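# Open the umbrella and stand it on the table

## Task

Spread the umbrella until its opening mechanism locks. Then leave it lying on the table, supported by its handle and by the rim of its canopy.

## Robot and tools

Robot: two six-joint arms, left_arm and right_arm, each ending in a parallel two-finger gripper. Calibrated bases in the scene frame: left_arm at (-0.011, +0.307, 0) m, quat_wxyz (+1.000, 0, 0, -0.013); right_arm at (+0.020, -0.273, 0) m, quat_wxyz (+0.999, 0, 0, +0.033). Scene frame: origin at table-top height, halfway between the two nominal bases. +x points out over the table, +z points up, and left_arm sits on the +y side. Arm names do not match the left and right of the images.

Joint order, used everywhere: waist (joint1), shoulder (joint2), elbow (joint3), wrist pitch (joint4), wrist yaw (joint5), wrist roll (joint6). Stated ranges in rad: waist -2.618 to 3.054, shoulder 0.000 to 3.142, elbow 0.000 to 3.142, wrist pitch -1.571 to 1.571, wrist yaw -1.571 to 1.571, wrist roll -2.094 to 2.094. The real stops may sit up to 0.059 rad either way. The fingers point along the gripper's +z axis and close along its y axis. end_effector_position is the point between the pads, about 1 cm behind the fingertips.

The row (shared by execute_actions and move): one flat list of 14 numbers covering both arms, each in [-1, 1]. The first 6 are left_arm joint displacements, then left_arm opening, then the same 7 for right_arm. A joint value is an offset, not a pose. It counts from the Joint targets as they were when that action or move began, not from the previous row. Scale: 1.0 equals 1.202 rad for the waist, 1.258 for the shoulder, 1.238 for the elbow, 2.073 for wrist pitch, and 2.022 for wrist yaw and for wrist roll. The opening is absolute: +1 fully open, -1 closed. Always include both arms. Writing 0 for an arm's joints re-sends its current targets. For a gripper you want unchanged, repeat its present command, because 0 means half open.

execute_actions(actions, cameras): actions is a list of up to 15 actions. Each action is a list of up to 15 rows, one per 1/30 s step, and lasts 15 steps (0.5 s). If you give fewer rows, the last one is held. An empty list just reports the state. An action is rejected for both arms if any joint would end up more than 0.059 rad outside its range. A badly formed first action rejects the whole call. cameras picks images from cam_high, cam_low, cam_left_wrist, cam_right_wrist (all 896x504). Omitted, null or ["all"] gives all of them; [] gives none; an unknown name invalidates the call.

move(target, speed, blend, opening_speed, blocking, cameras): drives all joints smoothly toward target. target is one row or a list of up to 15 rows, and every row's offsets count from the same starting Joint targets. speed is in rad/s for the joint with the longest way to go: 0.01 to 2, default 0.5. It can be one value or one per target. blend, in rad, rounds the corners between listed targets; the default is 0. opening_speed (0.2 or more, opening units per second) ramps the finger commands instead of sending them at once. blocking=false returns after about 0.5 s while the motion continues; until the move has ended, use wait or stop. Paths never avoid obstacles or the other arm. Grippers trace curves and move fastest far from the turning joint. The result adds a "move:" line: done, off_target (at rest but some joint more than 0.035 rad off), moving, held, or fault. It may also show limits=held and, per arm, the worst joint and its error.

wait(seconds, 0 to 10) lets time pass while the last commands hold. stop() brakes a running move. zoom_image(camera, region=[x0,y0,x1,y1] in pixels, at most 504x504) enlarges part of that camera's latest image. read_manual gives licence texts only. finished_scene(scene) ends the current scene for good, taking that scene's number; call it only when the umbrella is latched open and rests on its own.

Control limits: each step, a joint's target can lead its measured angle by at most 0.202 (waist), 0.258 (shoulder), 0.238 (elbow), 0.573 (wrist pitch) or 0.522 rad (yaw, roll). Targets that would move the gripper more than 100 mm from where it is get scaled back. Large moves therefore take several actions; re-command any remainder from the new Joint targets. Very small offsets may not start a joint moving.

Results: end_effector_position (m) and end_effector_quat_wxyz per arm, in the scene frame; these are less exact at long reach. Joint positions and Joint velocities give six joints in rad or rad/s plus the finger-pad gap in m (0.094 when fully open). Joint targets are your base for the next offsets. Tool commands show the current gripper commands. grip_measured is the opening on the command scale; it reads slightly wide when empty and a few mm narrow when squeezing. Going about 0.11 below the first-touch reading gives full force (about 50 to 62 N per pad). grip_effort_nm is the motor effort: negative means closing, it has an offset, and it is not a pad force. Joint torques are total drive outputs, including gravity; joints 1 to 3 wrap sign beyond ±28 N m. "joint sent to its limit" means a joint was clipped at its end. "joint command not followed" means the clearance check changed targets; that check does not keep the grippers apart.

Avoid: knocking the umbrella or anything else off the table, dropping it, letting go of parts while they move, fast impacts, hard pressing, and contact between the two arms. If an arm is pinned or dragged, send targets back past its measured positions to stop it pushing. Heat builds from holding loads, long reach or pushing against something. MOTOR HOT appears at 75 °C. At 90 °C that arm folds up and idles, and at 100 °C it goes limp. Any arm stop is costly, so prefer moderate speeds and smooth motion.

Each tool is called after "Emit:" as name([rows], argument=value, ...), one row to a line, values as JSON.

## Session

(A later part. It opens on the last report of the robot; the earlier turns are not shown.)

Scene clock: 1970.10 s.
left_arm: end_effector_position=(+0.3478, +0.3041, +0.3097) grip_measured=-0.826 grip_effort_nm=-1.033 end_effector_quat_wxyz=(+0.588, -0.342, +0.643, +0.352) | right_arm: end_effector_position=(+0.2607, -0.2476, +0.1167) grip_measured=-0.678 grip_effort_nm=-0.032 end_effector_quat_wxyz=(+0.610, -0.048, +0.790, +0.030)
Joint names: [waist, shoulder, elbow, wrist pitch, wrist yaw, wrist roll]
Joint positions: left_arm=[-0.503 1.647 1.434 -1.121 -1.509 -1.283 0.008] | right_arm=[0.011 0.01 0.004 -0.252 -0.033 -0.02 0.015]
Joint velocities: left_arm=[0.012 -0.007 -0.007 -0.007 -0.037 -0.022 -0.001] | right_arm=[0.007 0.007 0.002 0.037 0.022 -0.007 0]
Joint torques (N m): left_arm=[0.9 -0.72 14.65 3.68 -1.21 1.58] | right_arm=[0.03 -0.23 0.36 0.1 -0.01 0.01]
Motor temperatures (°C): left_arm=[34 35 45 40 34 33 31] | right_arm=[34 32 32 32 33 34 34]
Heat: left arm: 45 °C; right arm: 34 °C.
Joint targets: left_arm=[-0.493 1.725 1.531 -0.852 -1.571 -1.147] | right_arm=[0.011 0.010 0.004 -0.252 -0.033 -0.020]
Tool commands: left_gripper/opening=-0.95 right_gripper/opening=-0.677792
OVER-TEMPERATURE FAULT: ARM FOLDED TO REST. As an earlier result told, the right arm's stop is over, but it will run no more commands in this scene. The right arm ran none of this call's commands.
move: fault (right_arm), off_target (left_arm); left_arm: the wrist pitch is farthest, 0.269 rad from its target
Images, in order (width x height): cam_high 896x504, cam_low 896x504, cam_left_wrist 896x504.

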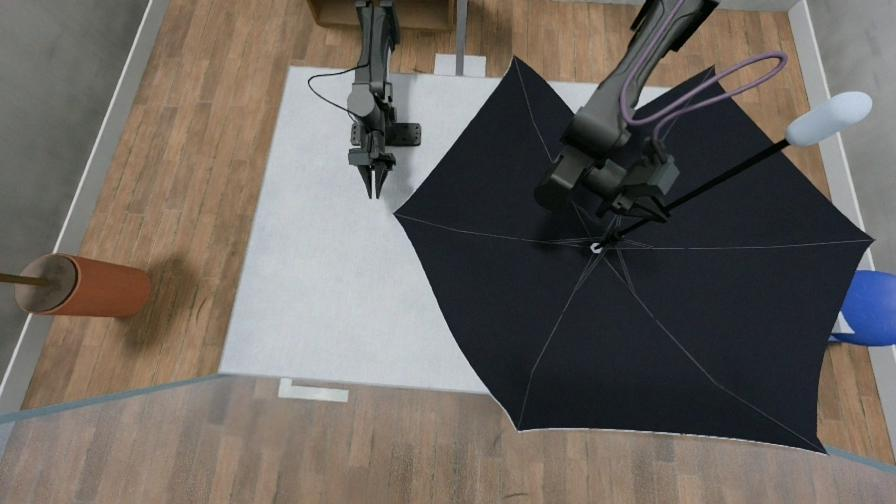

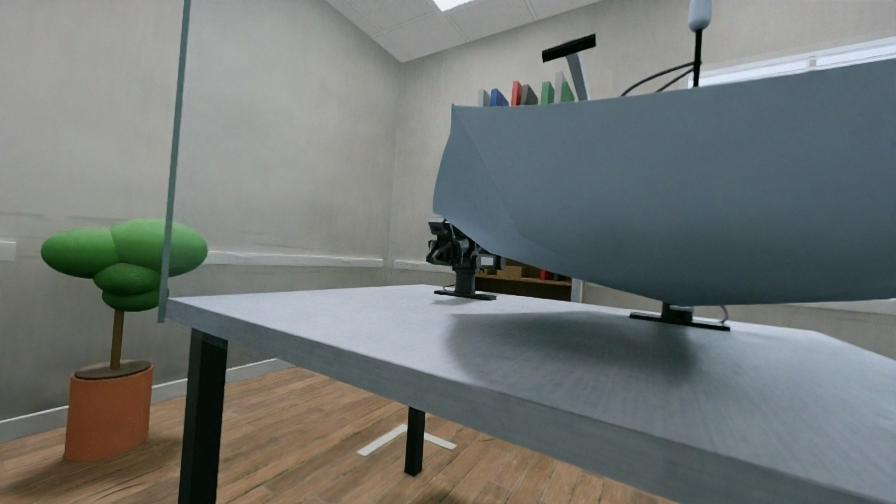

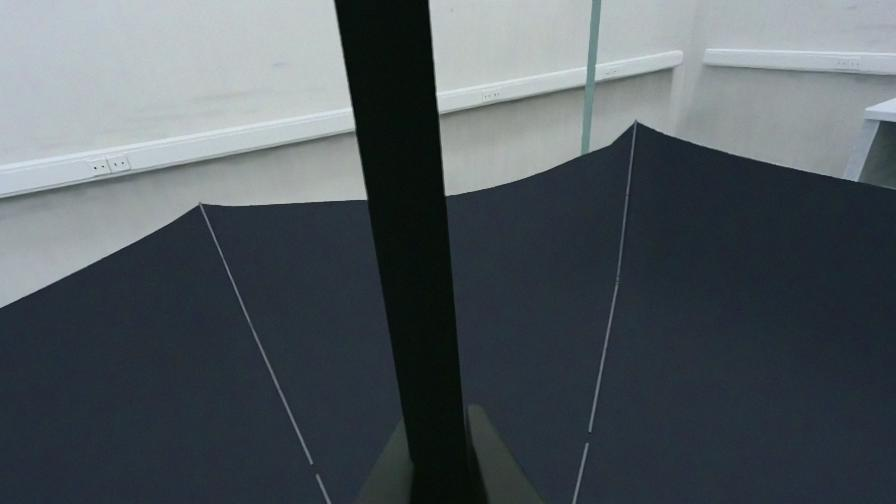

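Emit:
move(target=[0.0169,0.2061,0.2337,0.1112,0,0.1788,-0.95,0,0,0,0,0,0,-0.6778], speed=0.35, cameras=["cam_high","cam_low","cam_left_wrist"])

Scene clock: 1977.10 s.
left_arm: end_effector_position=(+0.3855, +0.2856, +0.3987) grip_measured=-0.871 grip_effort_nm=-1.033 end_effector_quat_wxyz=(+0.569, -0.284, +0.646, +0.422) | right_arm: end_effector_position=(+0.2607, -0.2476, +0.1167) grip_measured=-0.678 grip_effort_nm=-0.032 end_effector_quat_wxyz=(+0.610, -0.048, +0.790, +0.030)
Joint names: [waist, shoulder, elbow, wrist pitch, wrist yaw, wrist roll]
Joint positions: left_arm=[-0.495 1.773 1.846 -1.008 -1.575 -0.711 0.006] | right_arm=[0.011 0.01 0.004 -0.252 -0.033 -0.02 0.015]
Joint velocities: left_arm=[0.012 -0.007 -0.007 -0.037 0.007 -0.066 0] | right_arm=[-0.012 -0.012 0.002 -0.007 -0.051 0.022 0]
Joint torques (N m): left_arm=[1.98 8.4 4.64 5.39 -0.48 -0.82] | right_arm=[0.02 -0.2 0.39 0.11 0 0.01]
Motor temperatures (°C): left_arm=[34 35 46 45 34 33 32] | right_arm=[34 32 32 32 33 34 34]
Heat: left arm: 46 °C; right arm: 34 °C.
Joint targets: left_arm=[-0.473 1.985 1.820 -0.621 -1.571 -0.786] | right_arm=[0.011 0.010 0.004 -0.252 -0.033 -0.020]
Tool commands: left_gripper/opening=-0.95 right_gripper/opening=-0.677793
OVER-TEMPERATURE FAULT: ARM FOLDED TO REST. As an earlier result told, the right arm's stop is over, but it will run no more commands in this scene. The right arm ran none of this call's commands.
move: fault (right_arm), off_target (left_arm); left_arm: the wrist pitch is farthest, 0.387 rad from its target
Images, in order (width x height): cam_high 896x504, cam_low 896x504, cam_left_wrist 896x504.

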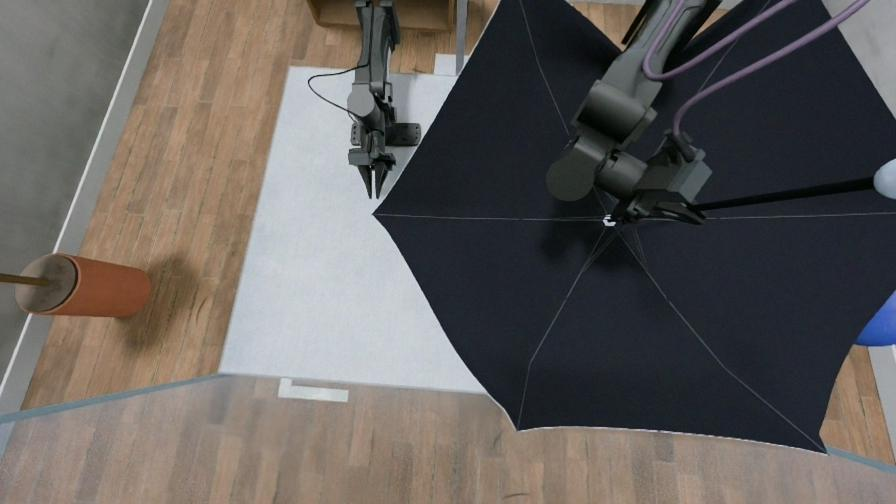

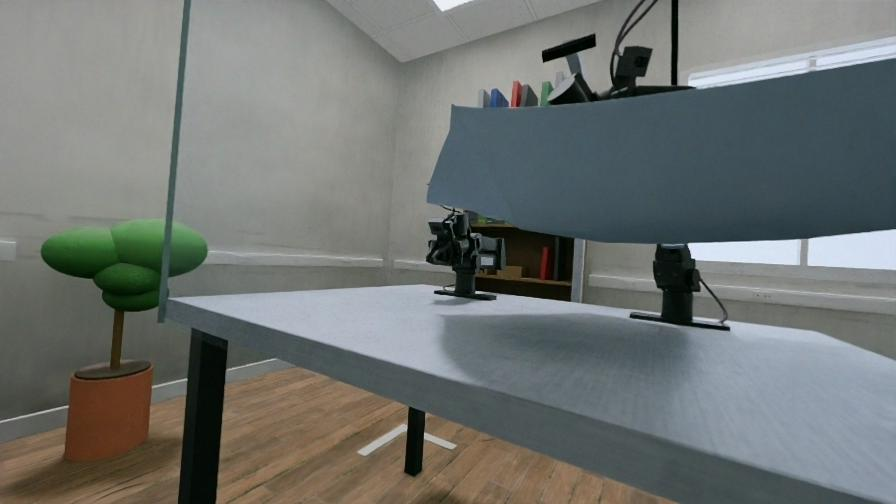

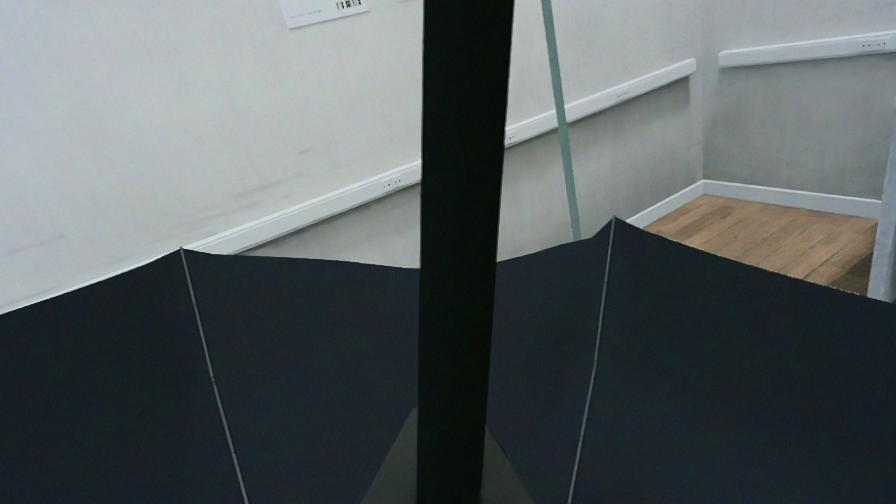

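Emit:
zoom_image(camera="cam_high", region=[500, 0, 800, 240])

Emit:
zoom_image(camera="cam_low", region=[400, 60, 860, 340])

Scaled by 1.680 from the camera's 896x504 image, which has a finer 1280x720 frame.

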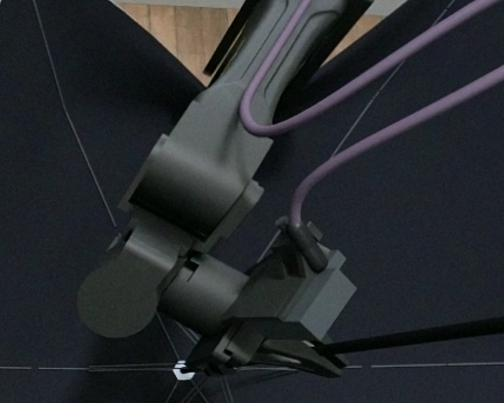

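Scaled by 1.096 from the camera's 896x504 image, which has a finer 1280x720 frame.

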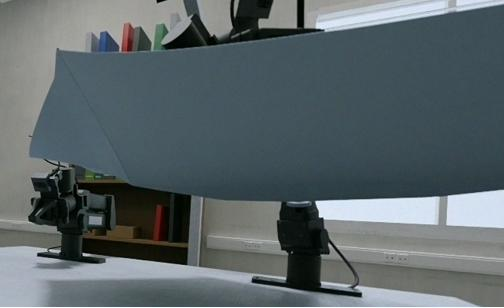

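Emit:
move([
  [-0.0474,-0.3472,-0.4102,-0.1339,0,-0.2317,-0.95,0,0,0,0,0,0,-0.6778],
  [-0.0621,-0.2975,-0.5185,-0.1653,0,-0.4749,-0.95,0,0,0,0,0,0,-0.6778],
], speed=0.35, blend=0.05, cameras=["cam_high","cam_low","cam_left_wrist"])

Scene clock: 1987.33 s.
left_arm: end_effector_position=(+0.3165, +0.3169, +0.2736) grip_measured=-0.878 grip_effort_nm=-1.023 end_effector_quat_wxyz=(+0.650, -0.407, +0.576, +0.282) | right_arm: end_effector_position=(+0.2607, -0.2476, +0.1167) grip_measured=-0.678 grip_effort_nm=-0.027 end_effector_quat_wxyz=(+0.610, -0.048, +0.790, +0.030)
Joint names: [waist, shoulder, elbow, wrist pitch, wrist yaw, wrist roll]
Joint positions: left_arm=[-0.521 1.573 1.175 -1.103 -1.575 -1.706 0.006] | right_arm=[0.011 0.01 0.004 -0.252 -0.033 -0.02 0.015]
Joint velocities: left_arm=[0.007 -0.002 -0.012 -0.007 -0.037 -0.037 0] | right_arm=[-0.007 -0.012 -0.012 -0.022 -0.051 -0.007 -0.001]
Joint torques (N m): left_arm=[-2.28 -2.85 6.54 2.08 -0.59 -0.43] | right_arm=[0.05 -0.27 0.38 0.12 0 0.02]
Motor temperatures (°C): left_arm=[34 35 43 53 34 33 32] | right_arm=[34 32 32 32 33 34 34]
Heat: left arm: 53 °C; right arm: 34 °C.
Joint targets: left_arm=[-0.548 1.610 1.178 -0.964 -1.571 -1.746] | right_arm=[0.011 0.010 0.004 -0.252 -0.033 -0.020]
Tool commands: left_gripper/opening=-0.95 right_gripper/opening=-0.677792
OVER-TEMPERATURE FAULT: ARM FOLDED TO REST. As an earlier result told, the right arm's stop is over, but it will run no more commands in this scene. The right arm ran none of this call's commands.
move: fault (right_arm), off_target (left_arm); left_arm: the wrist pitch is farthest, 0.139 rad from its target
Images, in order (width x height): cam_high 896x504, cam_low 896x504, cam_left_wrist 896x504.

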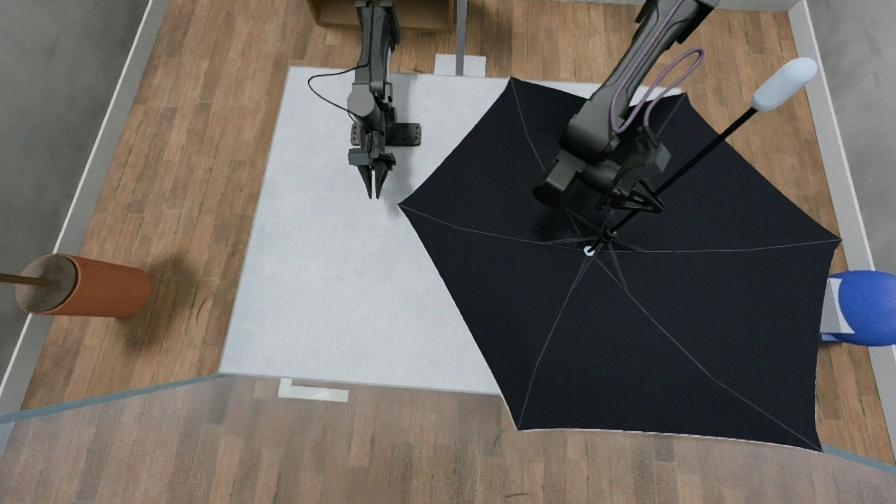

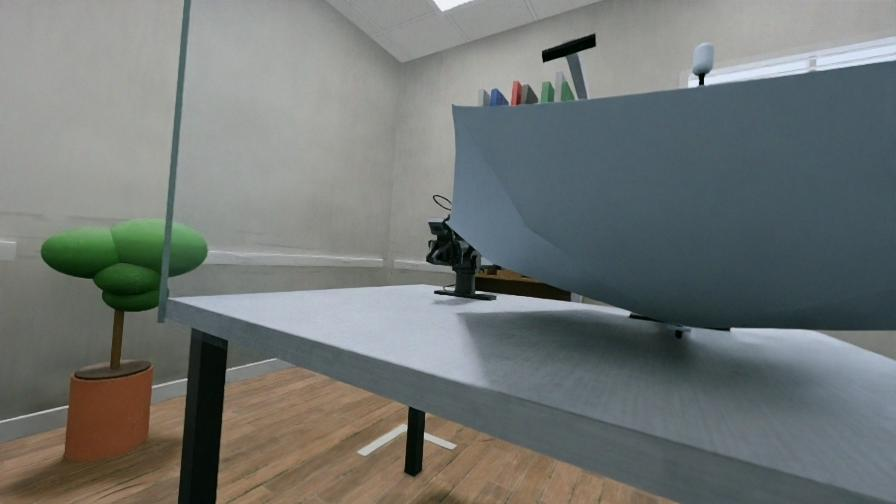

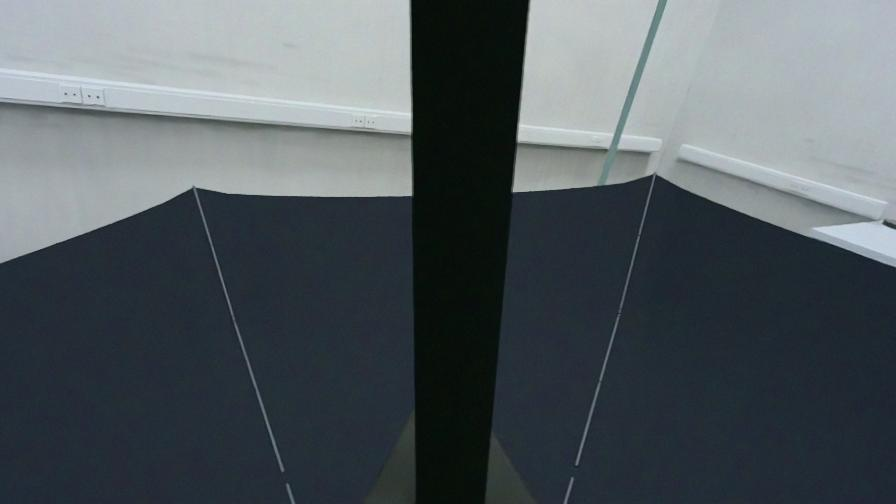

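Emit:
move(target=[-0.0087,0.2365,0.2600,0.0302,0,0.0183,-0.95,0,0,0,0,0,0,-0.6778], speed=0.3, cameras=["cam_high","cam_low","cam_left_wrist"])

Scene clock: 1991.50 s.
left_arm: end_effector_position=(+0.3606, +0.2809, +0.2570) grip_measured=-0.878 grip_effort_nm=-1.038 end_effector_quat_wxyz=(+0.638, -0.373, +0.601, +0.304) | right_arm: end_effector_position=(+0.2607, -0.2476, +0.1167) grip_measured=-0.678 grip_effort_nm=-0.032 end_effector_quat_wxyz=(+0.610, -0.048, +0.790, +0.030)
Joint names: [waist, shoulder, elbow, wrist pitch, wrist yaw, wrist roll]
Joint positions: left_arm=[-0.545 1.817 1.388 -1.216 -1.569 -1.754 0.006] | right_arm=[0.011 0.01 0.004 -0.252 -0.033 -0.02 0.015]
Joint velocities: left_arm=[-0.012 -0.007 0.002 0.066 0.022 -0.007 0.001] | right_arm=[0.007 0.007 0.007 0.007 -0.007 -0.022 0]
Joint torques (N m): left_arm=[-1.1 -0.84 15.5 3.74 -0.64 0.54] | right_arm=[0.03 -0.28 0.34 0.11 0 0]
Motor temperatures (°C): left_arm=[34 35 43 51 34 33 32] | right_arm=[34 32 32 32 33 34 34]
Heat: left arm: 51 °C; right arm: 34 °C.
Joint targets: left_arm=[-0.558 1.908 1.500 -0.901 -1.571 -1.709] | right_arm=[0.011 0.010 0.004 -0.252 -0.033 -0.020]
Tool commands: left_gripper/opening=-0.95 right_gripper/opening=-0.677792
OVER-TEMPERATURE FAULT: ARM FOLDED TO REST. As an earlier result told, the right arm's stop is over, but it will run no more commands in this scene. The right arm ran none of this call's commands.
move: fault (right_arm), off_target (left_arm); left_arm: the wrist pitch is farthest, 0.314 rad from its target
Images, in order (width x height): cam_high 896x504, cam_low 896x504, cam_left_wrist 896x504.

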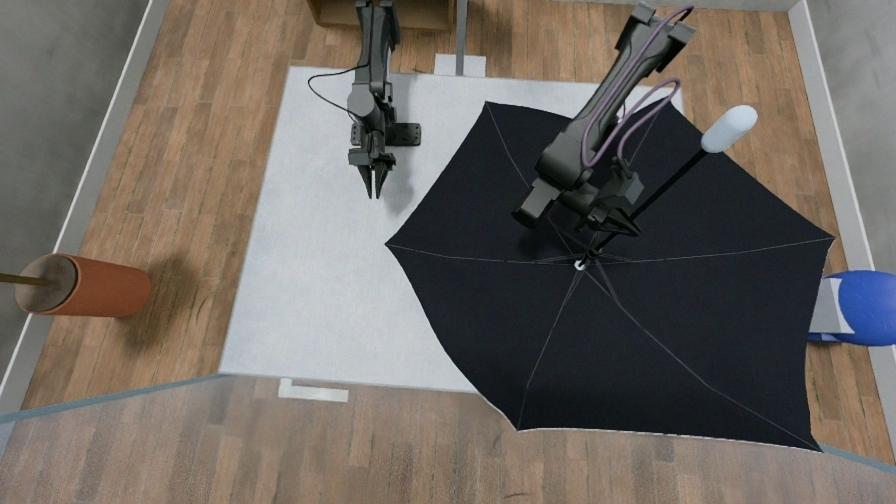

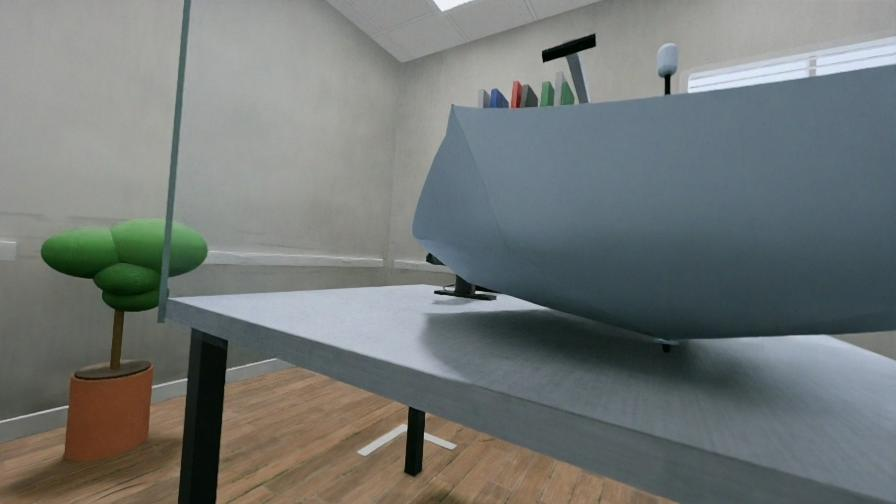

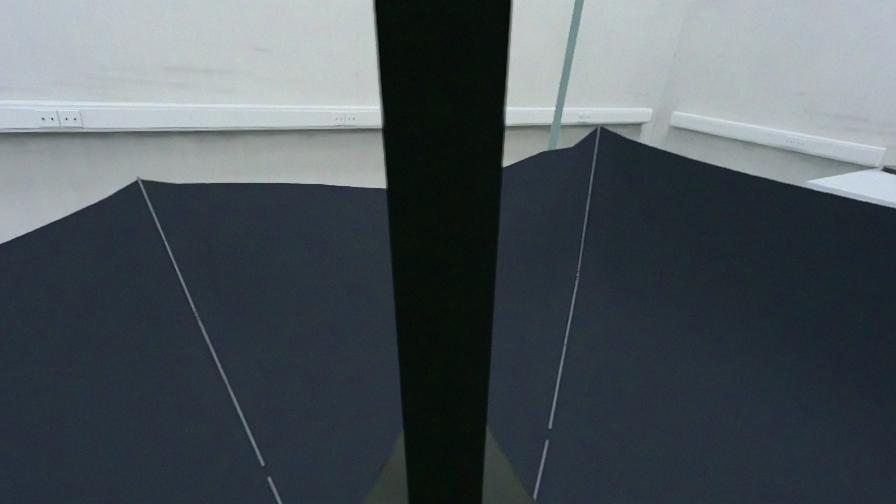

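Emit:
move([
  [-0.0304,-0.3746,-0.3170,-0.0380,0,-0.0247,-0.95,0,0,0,0,0,0,-0.6778],
  [-0.0035,-0.4120,-0.1139,-0.0557,0,-0.0189,-0.95,0,0,0,0,0,0,-0.6778],
], speed=0.3, blend=0.05, cameras=["cam_high","cam_low","cam_left_wrist"])

Scene clock: 2112.67 s.
left_arm: end_effector_position=(+0.3068, +0.3074, +0.3491) grip_measured=-0.882 grip_effort_nm=-1.043 end_effector_quat_wxyz=(+0.683, -0.518, +0.504, +0.105) | right_arm: end_effector_position=(+0.2607, -0.2476, +0.1167) grip_measured=-0.678 grip_effort_nm=-0.027 end_effector_quat_wxyz=(+0.610, -0.048, +0.790, +0.030)
Joint names: [waist, shoulder, elbow, wrist pitch, wrist yaw, wrist roll]
Joint positions: left_arm=[-0.57 1.409 1.33 -1.016 -1.521 -1.742 0.006] | right_arm=[0.011 0.01 0.004 -0.252 -0.033 -0.02 0.015]
Joint velocities: left_arm=[-0.002 -0.007 -0.012 -0.022 -0.007 -0.007 0.001] | right_arm=[0.027 0.007 -0.012 -0.022 0.051 -0.022 0]
Joint torques (N m): left_arm=[0.66 -6.05 9.05 1.14 -1.06 -0.06] | right_arm=[0.03 -0.2 0.36 0.11 -0.01 0.02]
Motor temperatures (°C): left_arm=[34 35 52 73 34 32 33] | right_arm=[34 32 32 32 33 34 34]
Heat: left arm: 73 °C; right arm: 34 °C. Fold the left arm in close to its base, or ease its load, before you think long.
Joint targets: left_arm=[-0.562 1.390 1.359 -1.017 -1.571 -1.747] | right_arm=[0.011 0.010 0.004 -0.252 -0.033 -0.020]
Tool commands: left_gripper/opening=-0.95 right_gripper/opening=-0.677793
OVER-TEMPERATURE FAULT: ARM FOLDED TO REST. As an earlier result told, the right arm's stop is over, but it will run no more commands in this scene. The right arm ran none of this call's commands.
MOTOR HOT: the wrist pitch of the left arm reports 73 °C; the controller's stop level is 90 °C. To cool a motor, set the load down, stop pushing, or move to a pose that needs little force.
move: fault (right_arm), off_target (left_arm); left_arm: the wrist yaw is farthest, 0.050 rad from its target
Images, in order (width x height): cam_high 896x504, cam_low 896x504, cam_left_wrist 896x504.

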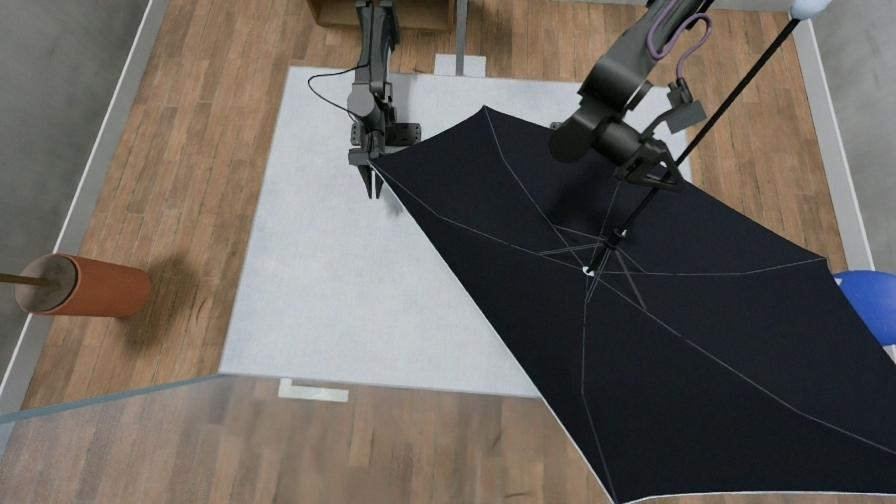

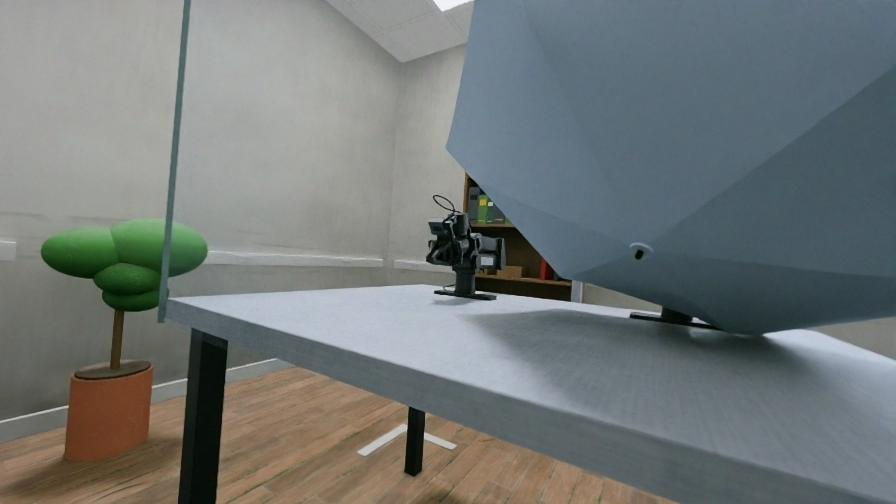

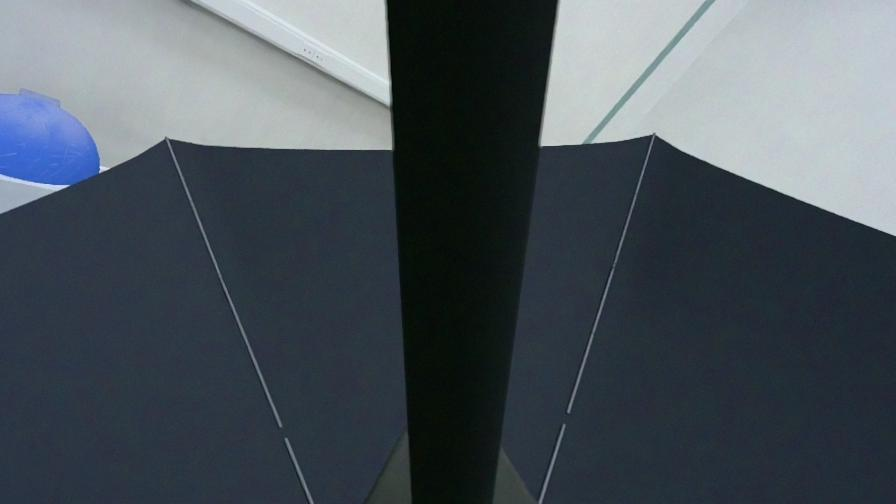

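Emit:
execute_actions(actions=[], cameras=["cam_high", "cam_low"])

Scene clock: 2124.77 s.
left_arm: end_effector_position=(+0.3068, +0.3074, +0.3491) grip_measured=-0.882 grip_effort_nm=-1.038 end_effector_quat_wxyz=(+0.683, -0.518, +0.503, +0.105) | right_arm: end_effector_position=(+0.2607, -0.2476, +0.1167) grip_measured=-0.678 grip_effort_nm=-0.027 end_effector_quat_wxyz=(+0.610, -0.048, +0.790, +0.030)
Joint names: [waist, shoulder, elbow, wrist pitch, wrist yaw, wrist roll]
Joint positions: left_arm=[-0.57 1.409 1.33 -1.016 -1.521 -1.742 0.006] | right_arm=[0.011 0.01 0.004 -0.252 -0.033 -0.02 0.015]
Joint velocities: left_arm=[-0.012 -0.012 -0.012 -0.051 -0.007 -0.037 0] | right_arm=[0.007 -0.012 0.022 0.022 -0.037 0.007 0]
Joint torques (N m): left_arm=[0.68 -5.97 9.2 1.14 -1.05 -0.01] | right_arm=[0.03 -0.21 0.43 0.11 -0.01 0.03]
Motor temperatures (°C): left_arm=[34 35 48 64 34 32 33] | right_arm=[34 32 32 32 33 34 34]
Heat: left arm: 64 °C; right arm: 34 °C.
Joint targets: left_arm=[-0.562 1.390 1.359 -1.017 -1.571 -1.747] | right_arm=[0.011 0.010 0.004 -0.252 -0.033 -0.020]
Tool commands: left_gripper/opening=-0.95 right_gripper/opening=-0.677792
OVER-TEMPERATURE FAULT: ARM FOLDED TO REST. As an earlier result told, the right arm's stop is over, but it will run no more commands in this scene.
MOTOR HOT: cleared for the motors of the left arm.
Images, in order (width x height): cam_high 896x504, cam_low 896x504.

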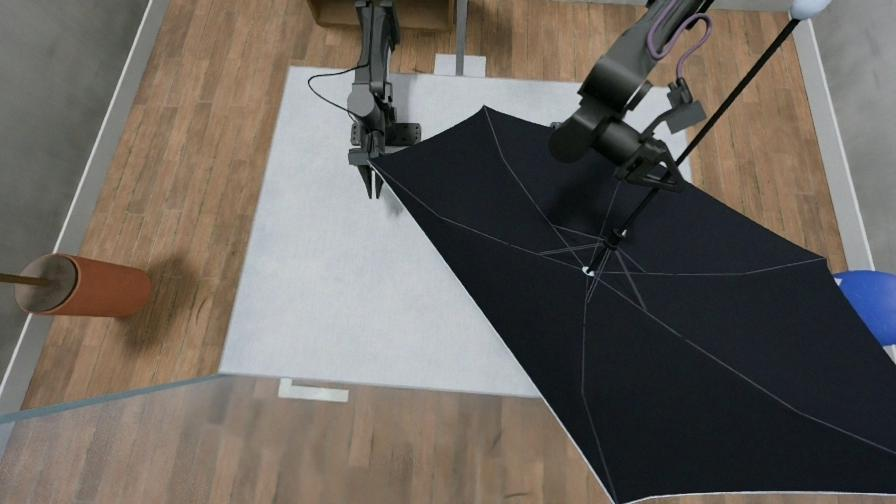

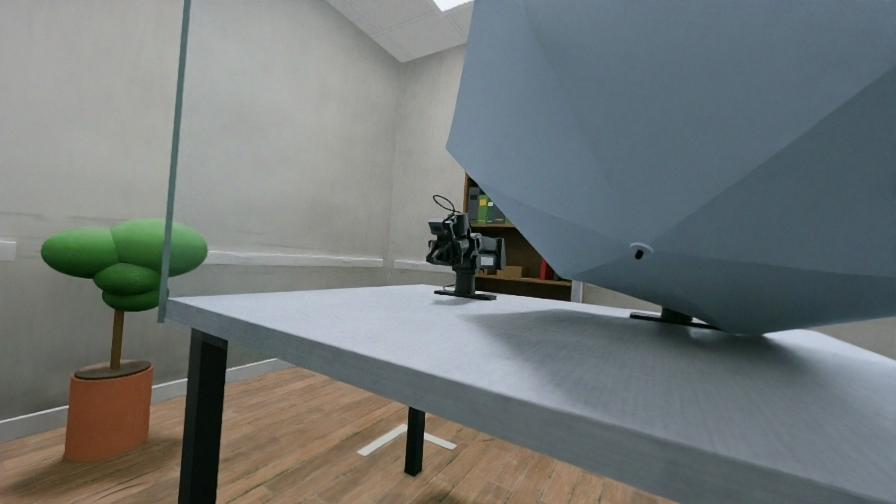

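Emit:
zoom_image(camera="cam_high", region=[330, 60, 700, 320])

Emit:
zoom_image(camera="cam_low", region=[380, 60, 860, 360])

Scaled by 1.362 from the camera's 896x504 image, which has a finer 1280x720 frame.

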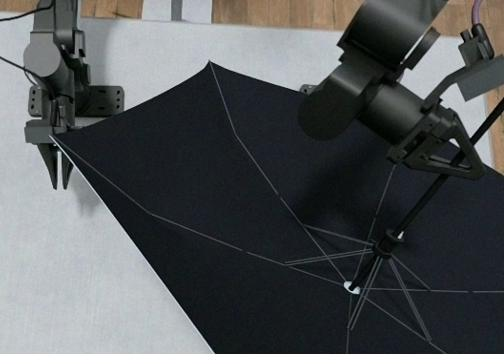

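Scaled by 1.050 from the camera's 896x504 image, which has a finer 1280x720 frame.

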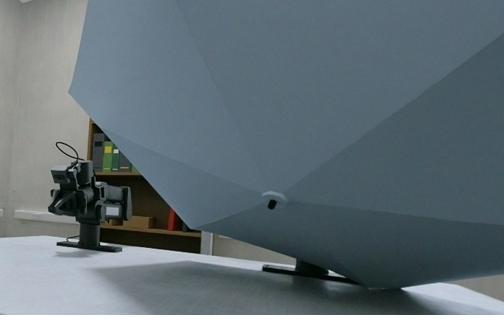

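Emit:
move([
  [0.0574, 0.0704, 0.105, -0.0391, 0, 0.0037, -0.95, 0, 0, 0, 0, 0, 0, -0.6778],
], speed=0.2, cameras=["cam_high"])

Scene clock: 2137.73 s.
left_arm: end_effector_position=(+0.3168, +0.3235, +0.3666) grip_measured=-0.882 grip_effort_nm=-1.038 end_effector_quat_wxyz=(+0.679, -0.534, +0.487, +0.132) | right_arm: end_effector_position=(+0.2607, -0.2476, +0.1167) grip_measured=-0.678 grip_effort_nm=-0.037 end_effector_quat_wxyz=(+0.610, -0.048, +0.790, +0.030)
Joint names: [waist, shoulder, elbow, wrist pitch, wrist yaw, wrist roll]
Joint positions: left_arm=[-0.499 1.471 1.454 -1.085 -1.521 -1.742 0.006] | right_arm=[0.011 0.01 0.004 -0.252 -0.033 -0.02 0.015]
Joint velocities: left_arm=[0.002 -0.007 -0.007 -0.007 0.007 -0.037 0] | right_arm=[-0.002 -0.017 -0.007 0.037 0.022 -0.051 -0.001]
Joint torques (N m): left_arm=[0.54 -4.4 9.58 1.02 -1.05 0.07] | right_arm=[-0.01 -0.25 0.35 0.11 0 0.01]
Motor temperatures (°C): left_arm=[34 35 46 59 34 32 34] | right_arm=[34 32 32 32 33 34 34]
Heat: left arm: 59 °C; right arm: 34 °C.
Joint targets: left_arm=[-0.493 1.478 1.489 -1.098 -1.571 -1.740] | right_arm=[0.011 0.010 0.004 -0.252 -0.033 -0.020]
Tool commands: left_gripper/opening=-0.95 right_gripper/opening=-0.677792
OVER-TEMPERATURE FAULT: ARM FOLDED TO REST. As an earlier result told, the right arm's stop is over, but it will run no more commands in this scene. The right arm ran none of this call's commands.
move: fault (right_arm), off_target (left_arm); left_arm: the wrist yaw is farthest, 0.050 rad from its target
Images, in order (width x height): cam_high 896x504.

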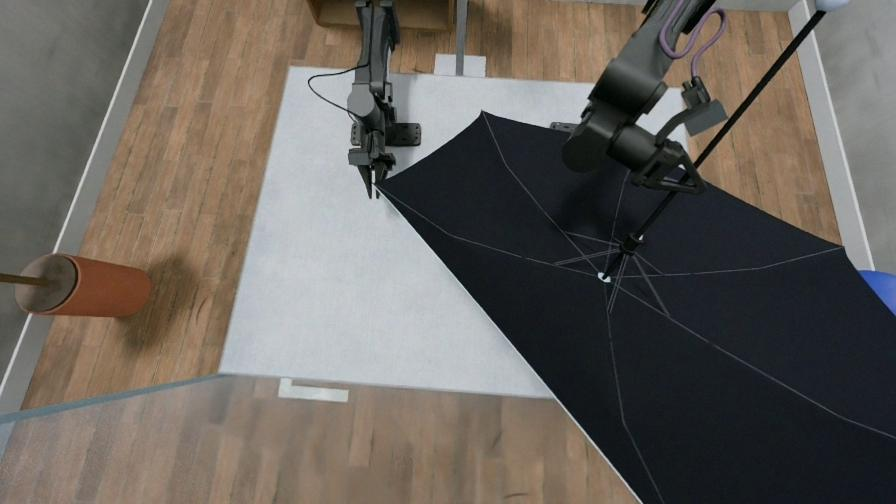

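Emit:
move([
  [0, -0.0223, 0.1842, 0.0820, 0, 0.0208, -0.95, 0, 0, 0, 0, 0, 0, -0.6778],
], speed=0.2, cameras=["cam_high", "cam_low"])

Scene clock: 2141.77 s.
left_arm: end_effector_position=(+0.3197, +0.3219, +0.4407) grip_measured=-0.882 grip_effort_nm=-1.038 end_effector_quat_wxyz=(+0.697, -0.602, +0.389, +0.012) | right_arm: end_effector_position=(+0.2607, -0.2476, +0.1167) grip_measured=-0.678 grip_effort_nm=-0.037 end_effector_quat_wxyz=(+0.610, -0.048, +0.790, +0.030)
Joint names: [waist, shoulder, elbow, wrist pitch, wrist yaw, wrist roll]
Joint positions: left_arm=[-0.499 1.471 1.686 -0.938 -1.529 -1.702 0.006] | right_arm=[0.011 0.01 0.004 -0.252 -0.033 -0.02 0.015]
Joint velocities: left_arm=[0.007 -0.002 -0.002 0.051 0.051 -0.022 0.001] | right_arm=[-0.012 0.012 -0.012 -0.022 -0.022 0.037 0]
Joint torques (N m): left_arm=[0.57 -6.38 9.05 1.61 -0.85 0.1] | right_arm=[-0.02 -0.18 0.35 0.1 0 0.01]
Motor temperatures (°C): left_arm=[34 35 46 58 35 32 34] | right_arm=[34 32 32 32 33 34 34]
Heat: left arm: 58 °C; right arm: 34 °C.
Joint targets: left_arm=[-0.493 1.450 1.717 -0.928 -1.571 -1.698] | right_arm=[0.011 0.010 0.004 -0.252 -0.033 -0.020]
Tool commands: left_gripper/opening=-0.95 right_gripper/opening=-0.677792
OVER-TEMPERATURE FAULT: ARM FOLDED TO REST. As an earlier result told, the right arm's stop is over, but it will run no more commands in this scene. The right arm ran none of this call's commands.
move: fault (right_arm), off_target (left_arm); left_arm: the wrist yaw is farthest, 0.042 rad from its target
Images, in order (width x height): cam_high 896x504, cam_low 896x504.

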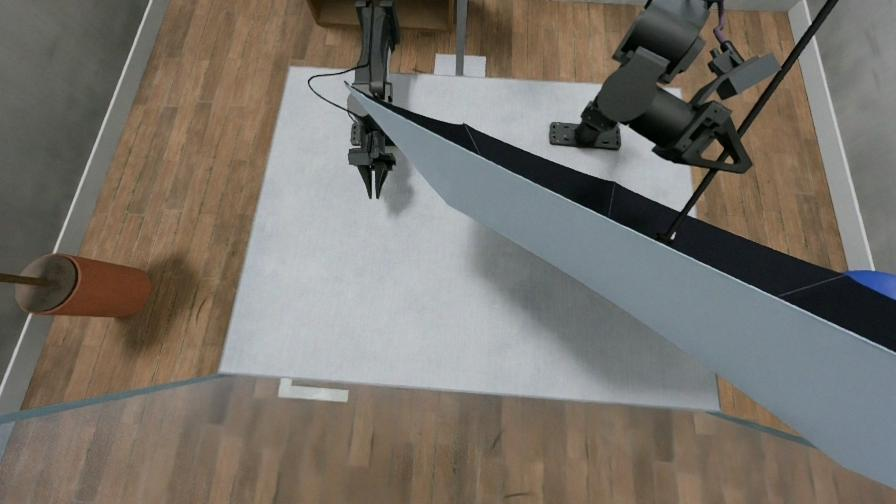

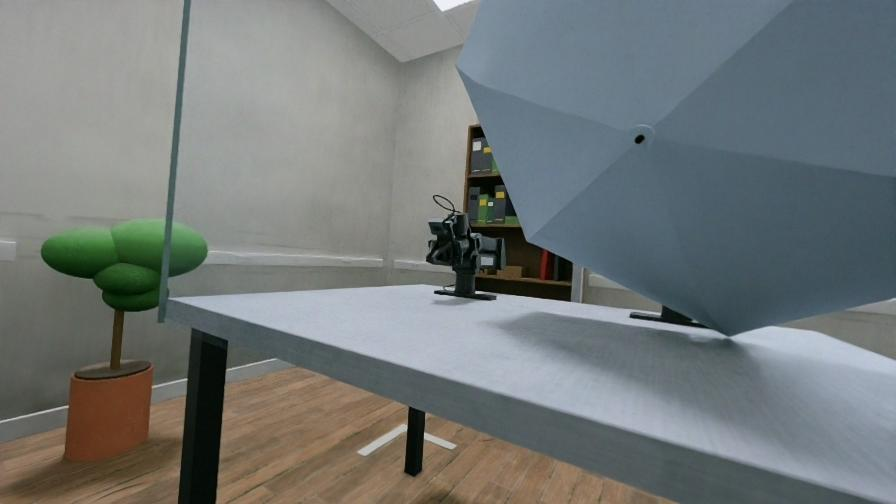

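Emit:
move([
  [0.0582, 0.0596, 0.0889, 0.1896, 0, 0.0628, -0.95, 0, 0, 0, 0, 0, 0, -0.6778],
], speed=0.25, cameras=["cam_high", "cam_low"])

Scene clock: 2149.87 s.
left_arm: end_effector_position=(+0.3343, +0.3367, +0.4864) grip_measured=-0.882 grip_effort_nm=-1.033 end_effector_quat_wxyz=(+0.701, -0.660, +0.259, -0.073) | right_arm: end_effector_position=(+0.2607, -0.2476, +0.1167) grip_measured=-0.678 grip_effort_nm=-0.032 end_effector_quat_wxyz=(+0.610, -0.048, +0.790, +0.030)
Joint names: [waist, shoulder, elbow, wrist pitch, wrist yaw, wrist roll]
Joint positions: left_arm=[-0.431 1.517 1.792 -0.549 -1.548 -1.575 0.006] | right_arm=[0.011 0.01 0.004 -0.252 -0.033 -0.02 0.015]
Joint velocities: left_arm=[0.002 -0.017 0.002 -0.051 0.066 -0.022 0] | right_arm=[0.007 0.017 -0.002 -0.037 -0.007 -0.051 0]
Joint torques (N m): left_arm=[0.68 -4.55 9.36 1.84 -0.41 0.09] | right_arm=[0.01 -0.2 0.34 0.1 -0.01 0.01]
Motor temperatures (°C): left_arm=[34 35 46 57 34 32 34] | right_arm=[34 32 32 32 33 34 34]
Heat: left arm: 57 °C; right arm: 34 °C.
Joint targets: left_arm=[-0.423 1.525 1.827 -0.535 -1.571 -1.571] | right_arm=[0.011 0.010 0.004 -0.252 -0.033 -0.020]
Tool commands: left_gripper/opening=-0.95 right_gripper/opening=-0.677793
OVER-TEMPERATURE FAULT: ARM FOLDED TO REST. As an earlier result told, the right arm's stop is over, but it will run no more commands in this scene. The right arm ran none of this call's commands.
move: fault (right_arm)
Images, in order (width x height): cam_high 896x504, cam_low 896x504.

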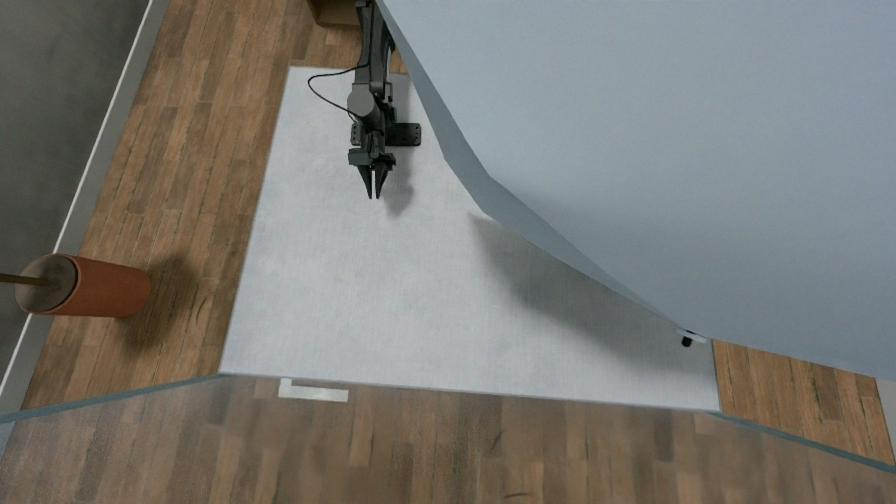

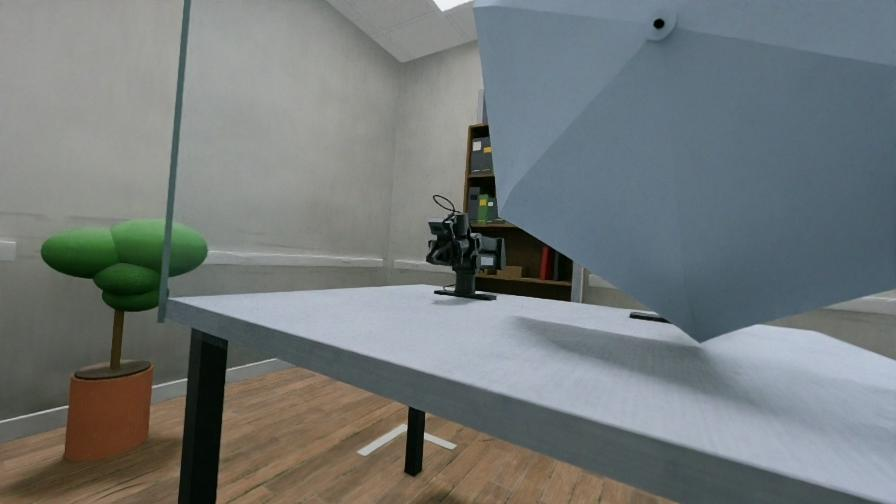

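Emit:
move([
  [0.0399, -0.0517, -0.1026, 0.1544, 0, -0.0430, -0.95, 0, 0, 0, 0, 0, 0, -0.6778],
  [0.0957, -0.1351, -0.4297, 0.3652, 0, -0.1464, -0.95, 0, 0, 0, 0, 0, 0, -0.6778],
], speed=0.25, blend=0.08, cameras=["cam_high", "cam_low"])

Scene clock: 2200.67 s.
left_arm: end_effector_position=(+0.3224, +0.3784, +0.4273) grip_measured=-0.882 grip_effort_nm=-1.038 end_effector_quat_wxyz=(+0.657, -0.707, -0.026, -0.261) | right_arm: end_effector_position=(+0.2607, -0.2476, +0.1167) grip_measured=-0.678 grip_effort_nm=-0.042 end_effector_quat_wxyz=(+0.610, -0.048, +0.790, +0.030)
Joint names: [waist, shoulder, elbow, wrist pitch, wrist yaw, wrist roll]
Joint positions: left_arm=[-0.315 1.385 1.306 0.205 -1.57 -1.859 0.006] | right_arm=[0.011 0.01 0.004 -0.252 -0.033 -0.02 0.015]
Joint velocities: left_arm=[-0.007 0.012 -0.002 -0.081 -0.022 -0.051 -0.001] | right_arm=[0.012 0.017 -0.002 0.007 -0.037 -0.007 0]
Joint torques (N m): left_arm=[0.65 -6.87 6.28 1.77 0.03 -0.04] | right_arm=[0.01 -0.2 0.38 0.09 -0.01 0.02]
Motor temperatures (°C): left_arm=[34 35 46 55 33 32 34] | right_arm=[34 32 32 32 33 34 34]
Heat: left arm: 55 °C; right arm: 34 °C.
Joint targets: left_arm=[-0.308 1.355 1.295 0.222 -1.571 -1.867] | right_arm=[0.011 0.010 0.004 -0.252 -0.033 -0.020]
Tool commands: left_gripper/opening=-0.95 right_gripper/opening=-0.677792
OVER-TEMPERATURE FAULT: ARM FOLDED TO REST. As an earlier result told, the right arm's stop is over, but it will run no more commands in this scene. The right arm ran none of this call's commands.
move: fault (right_arm)
Images, in order (width x height): cam_high 896x504, cam_low 896x504.

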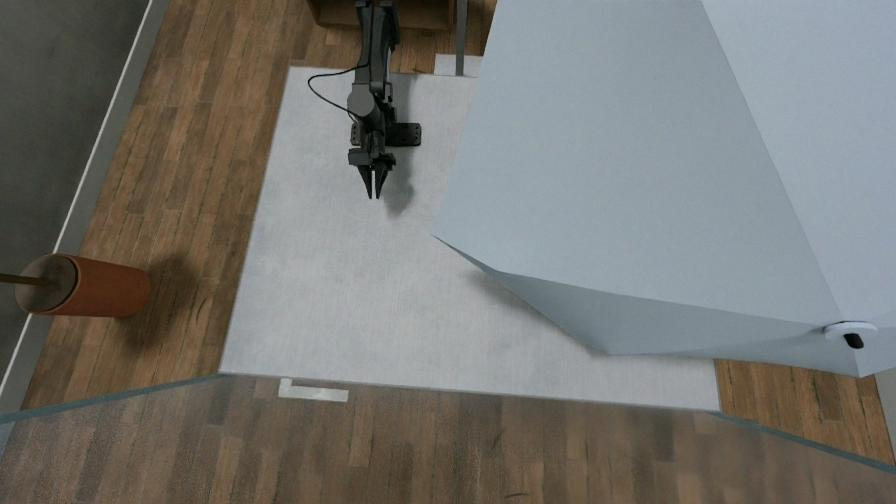

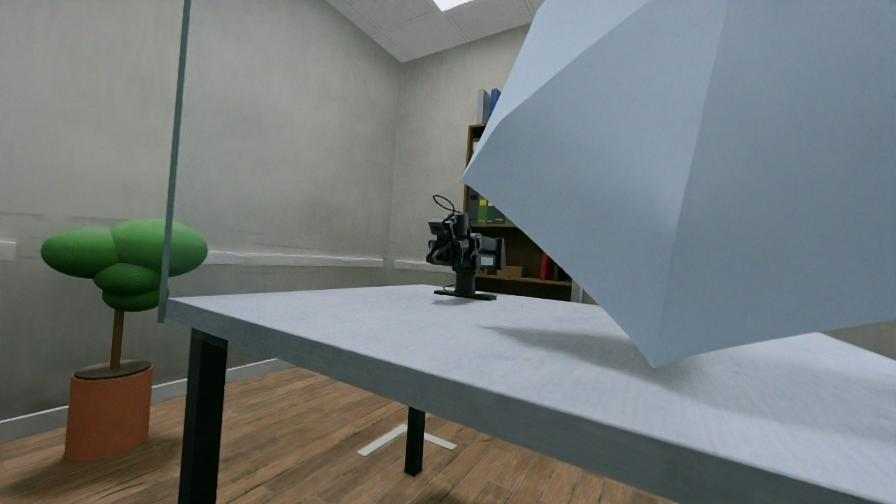

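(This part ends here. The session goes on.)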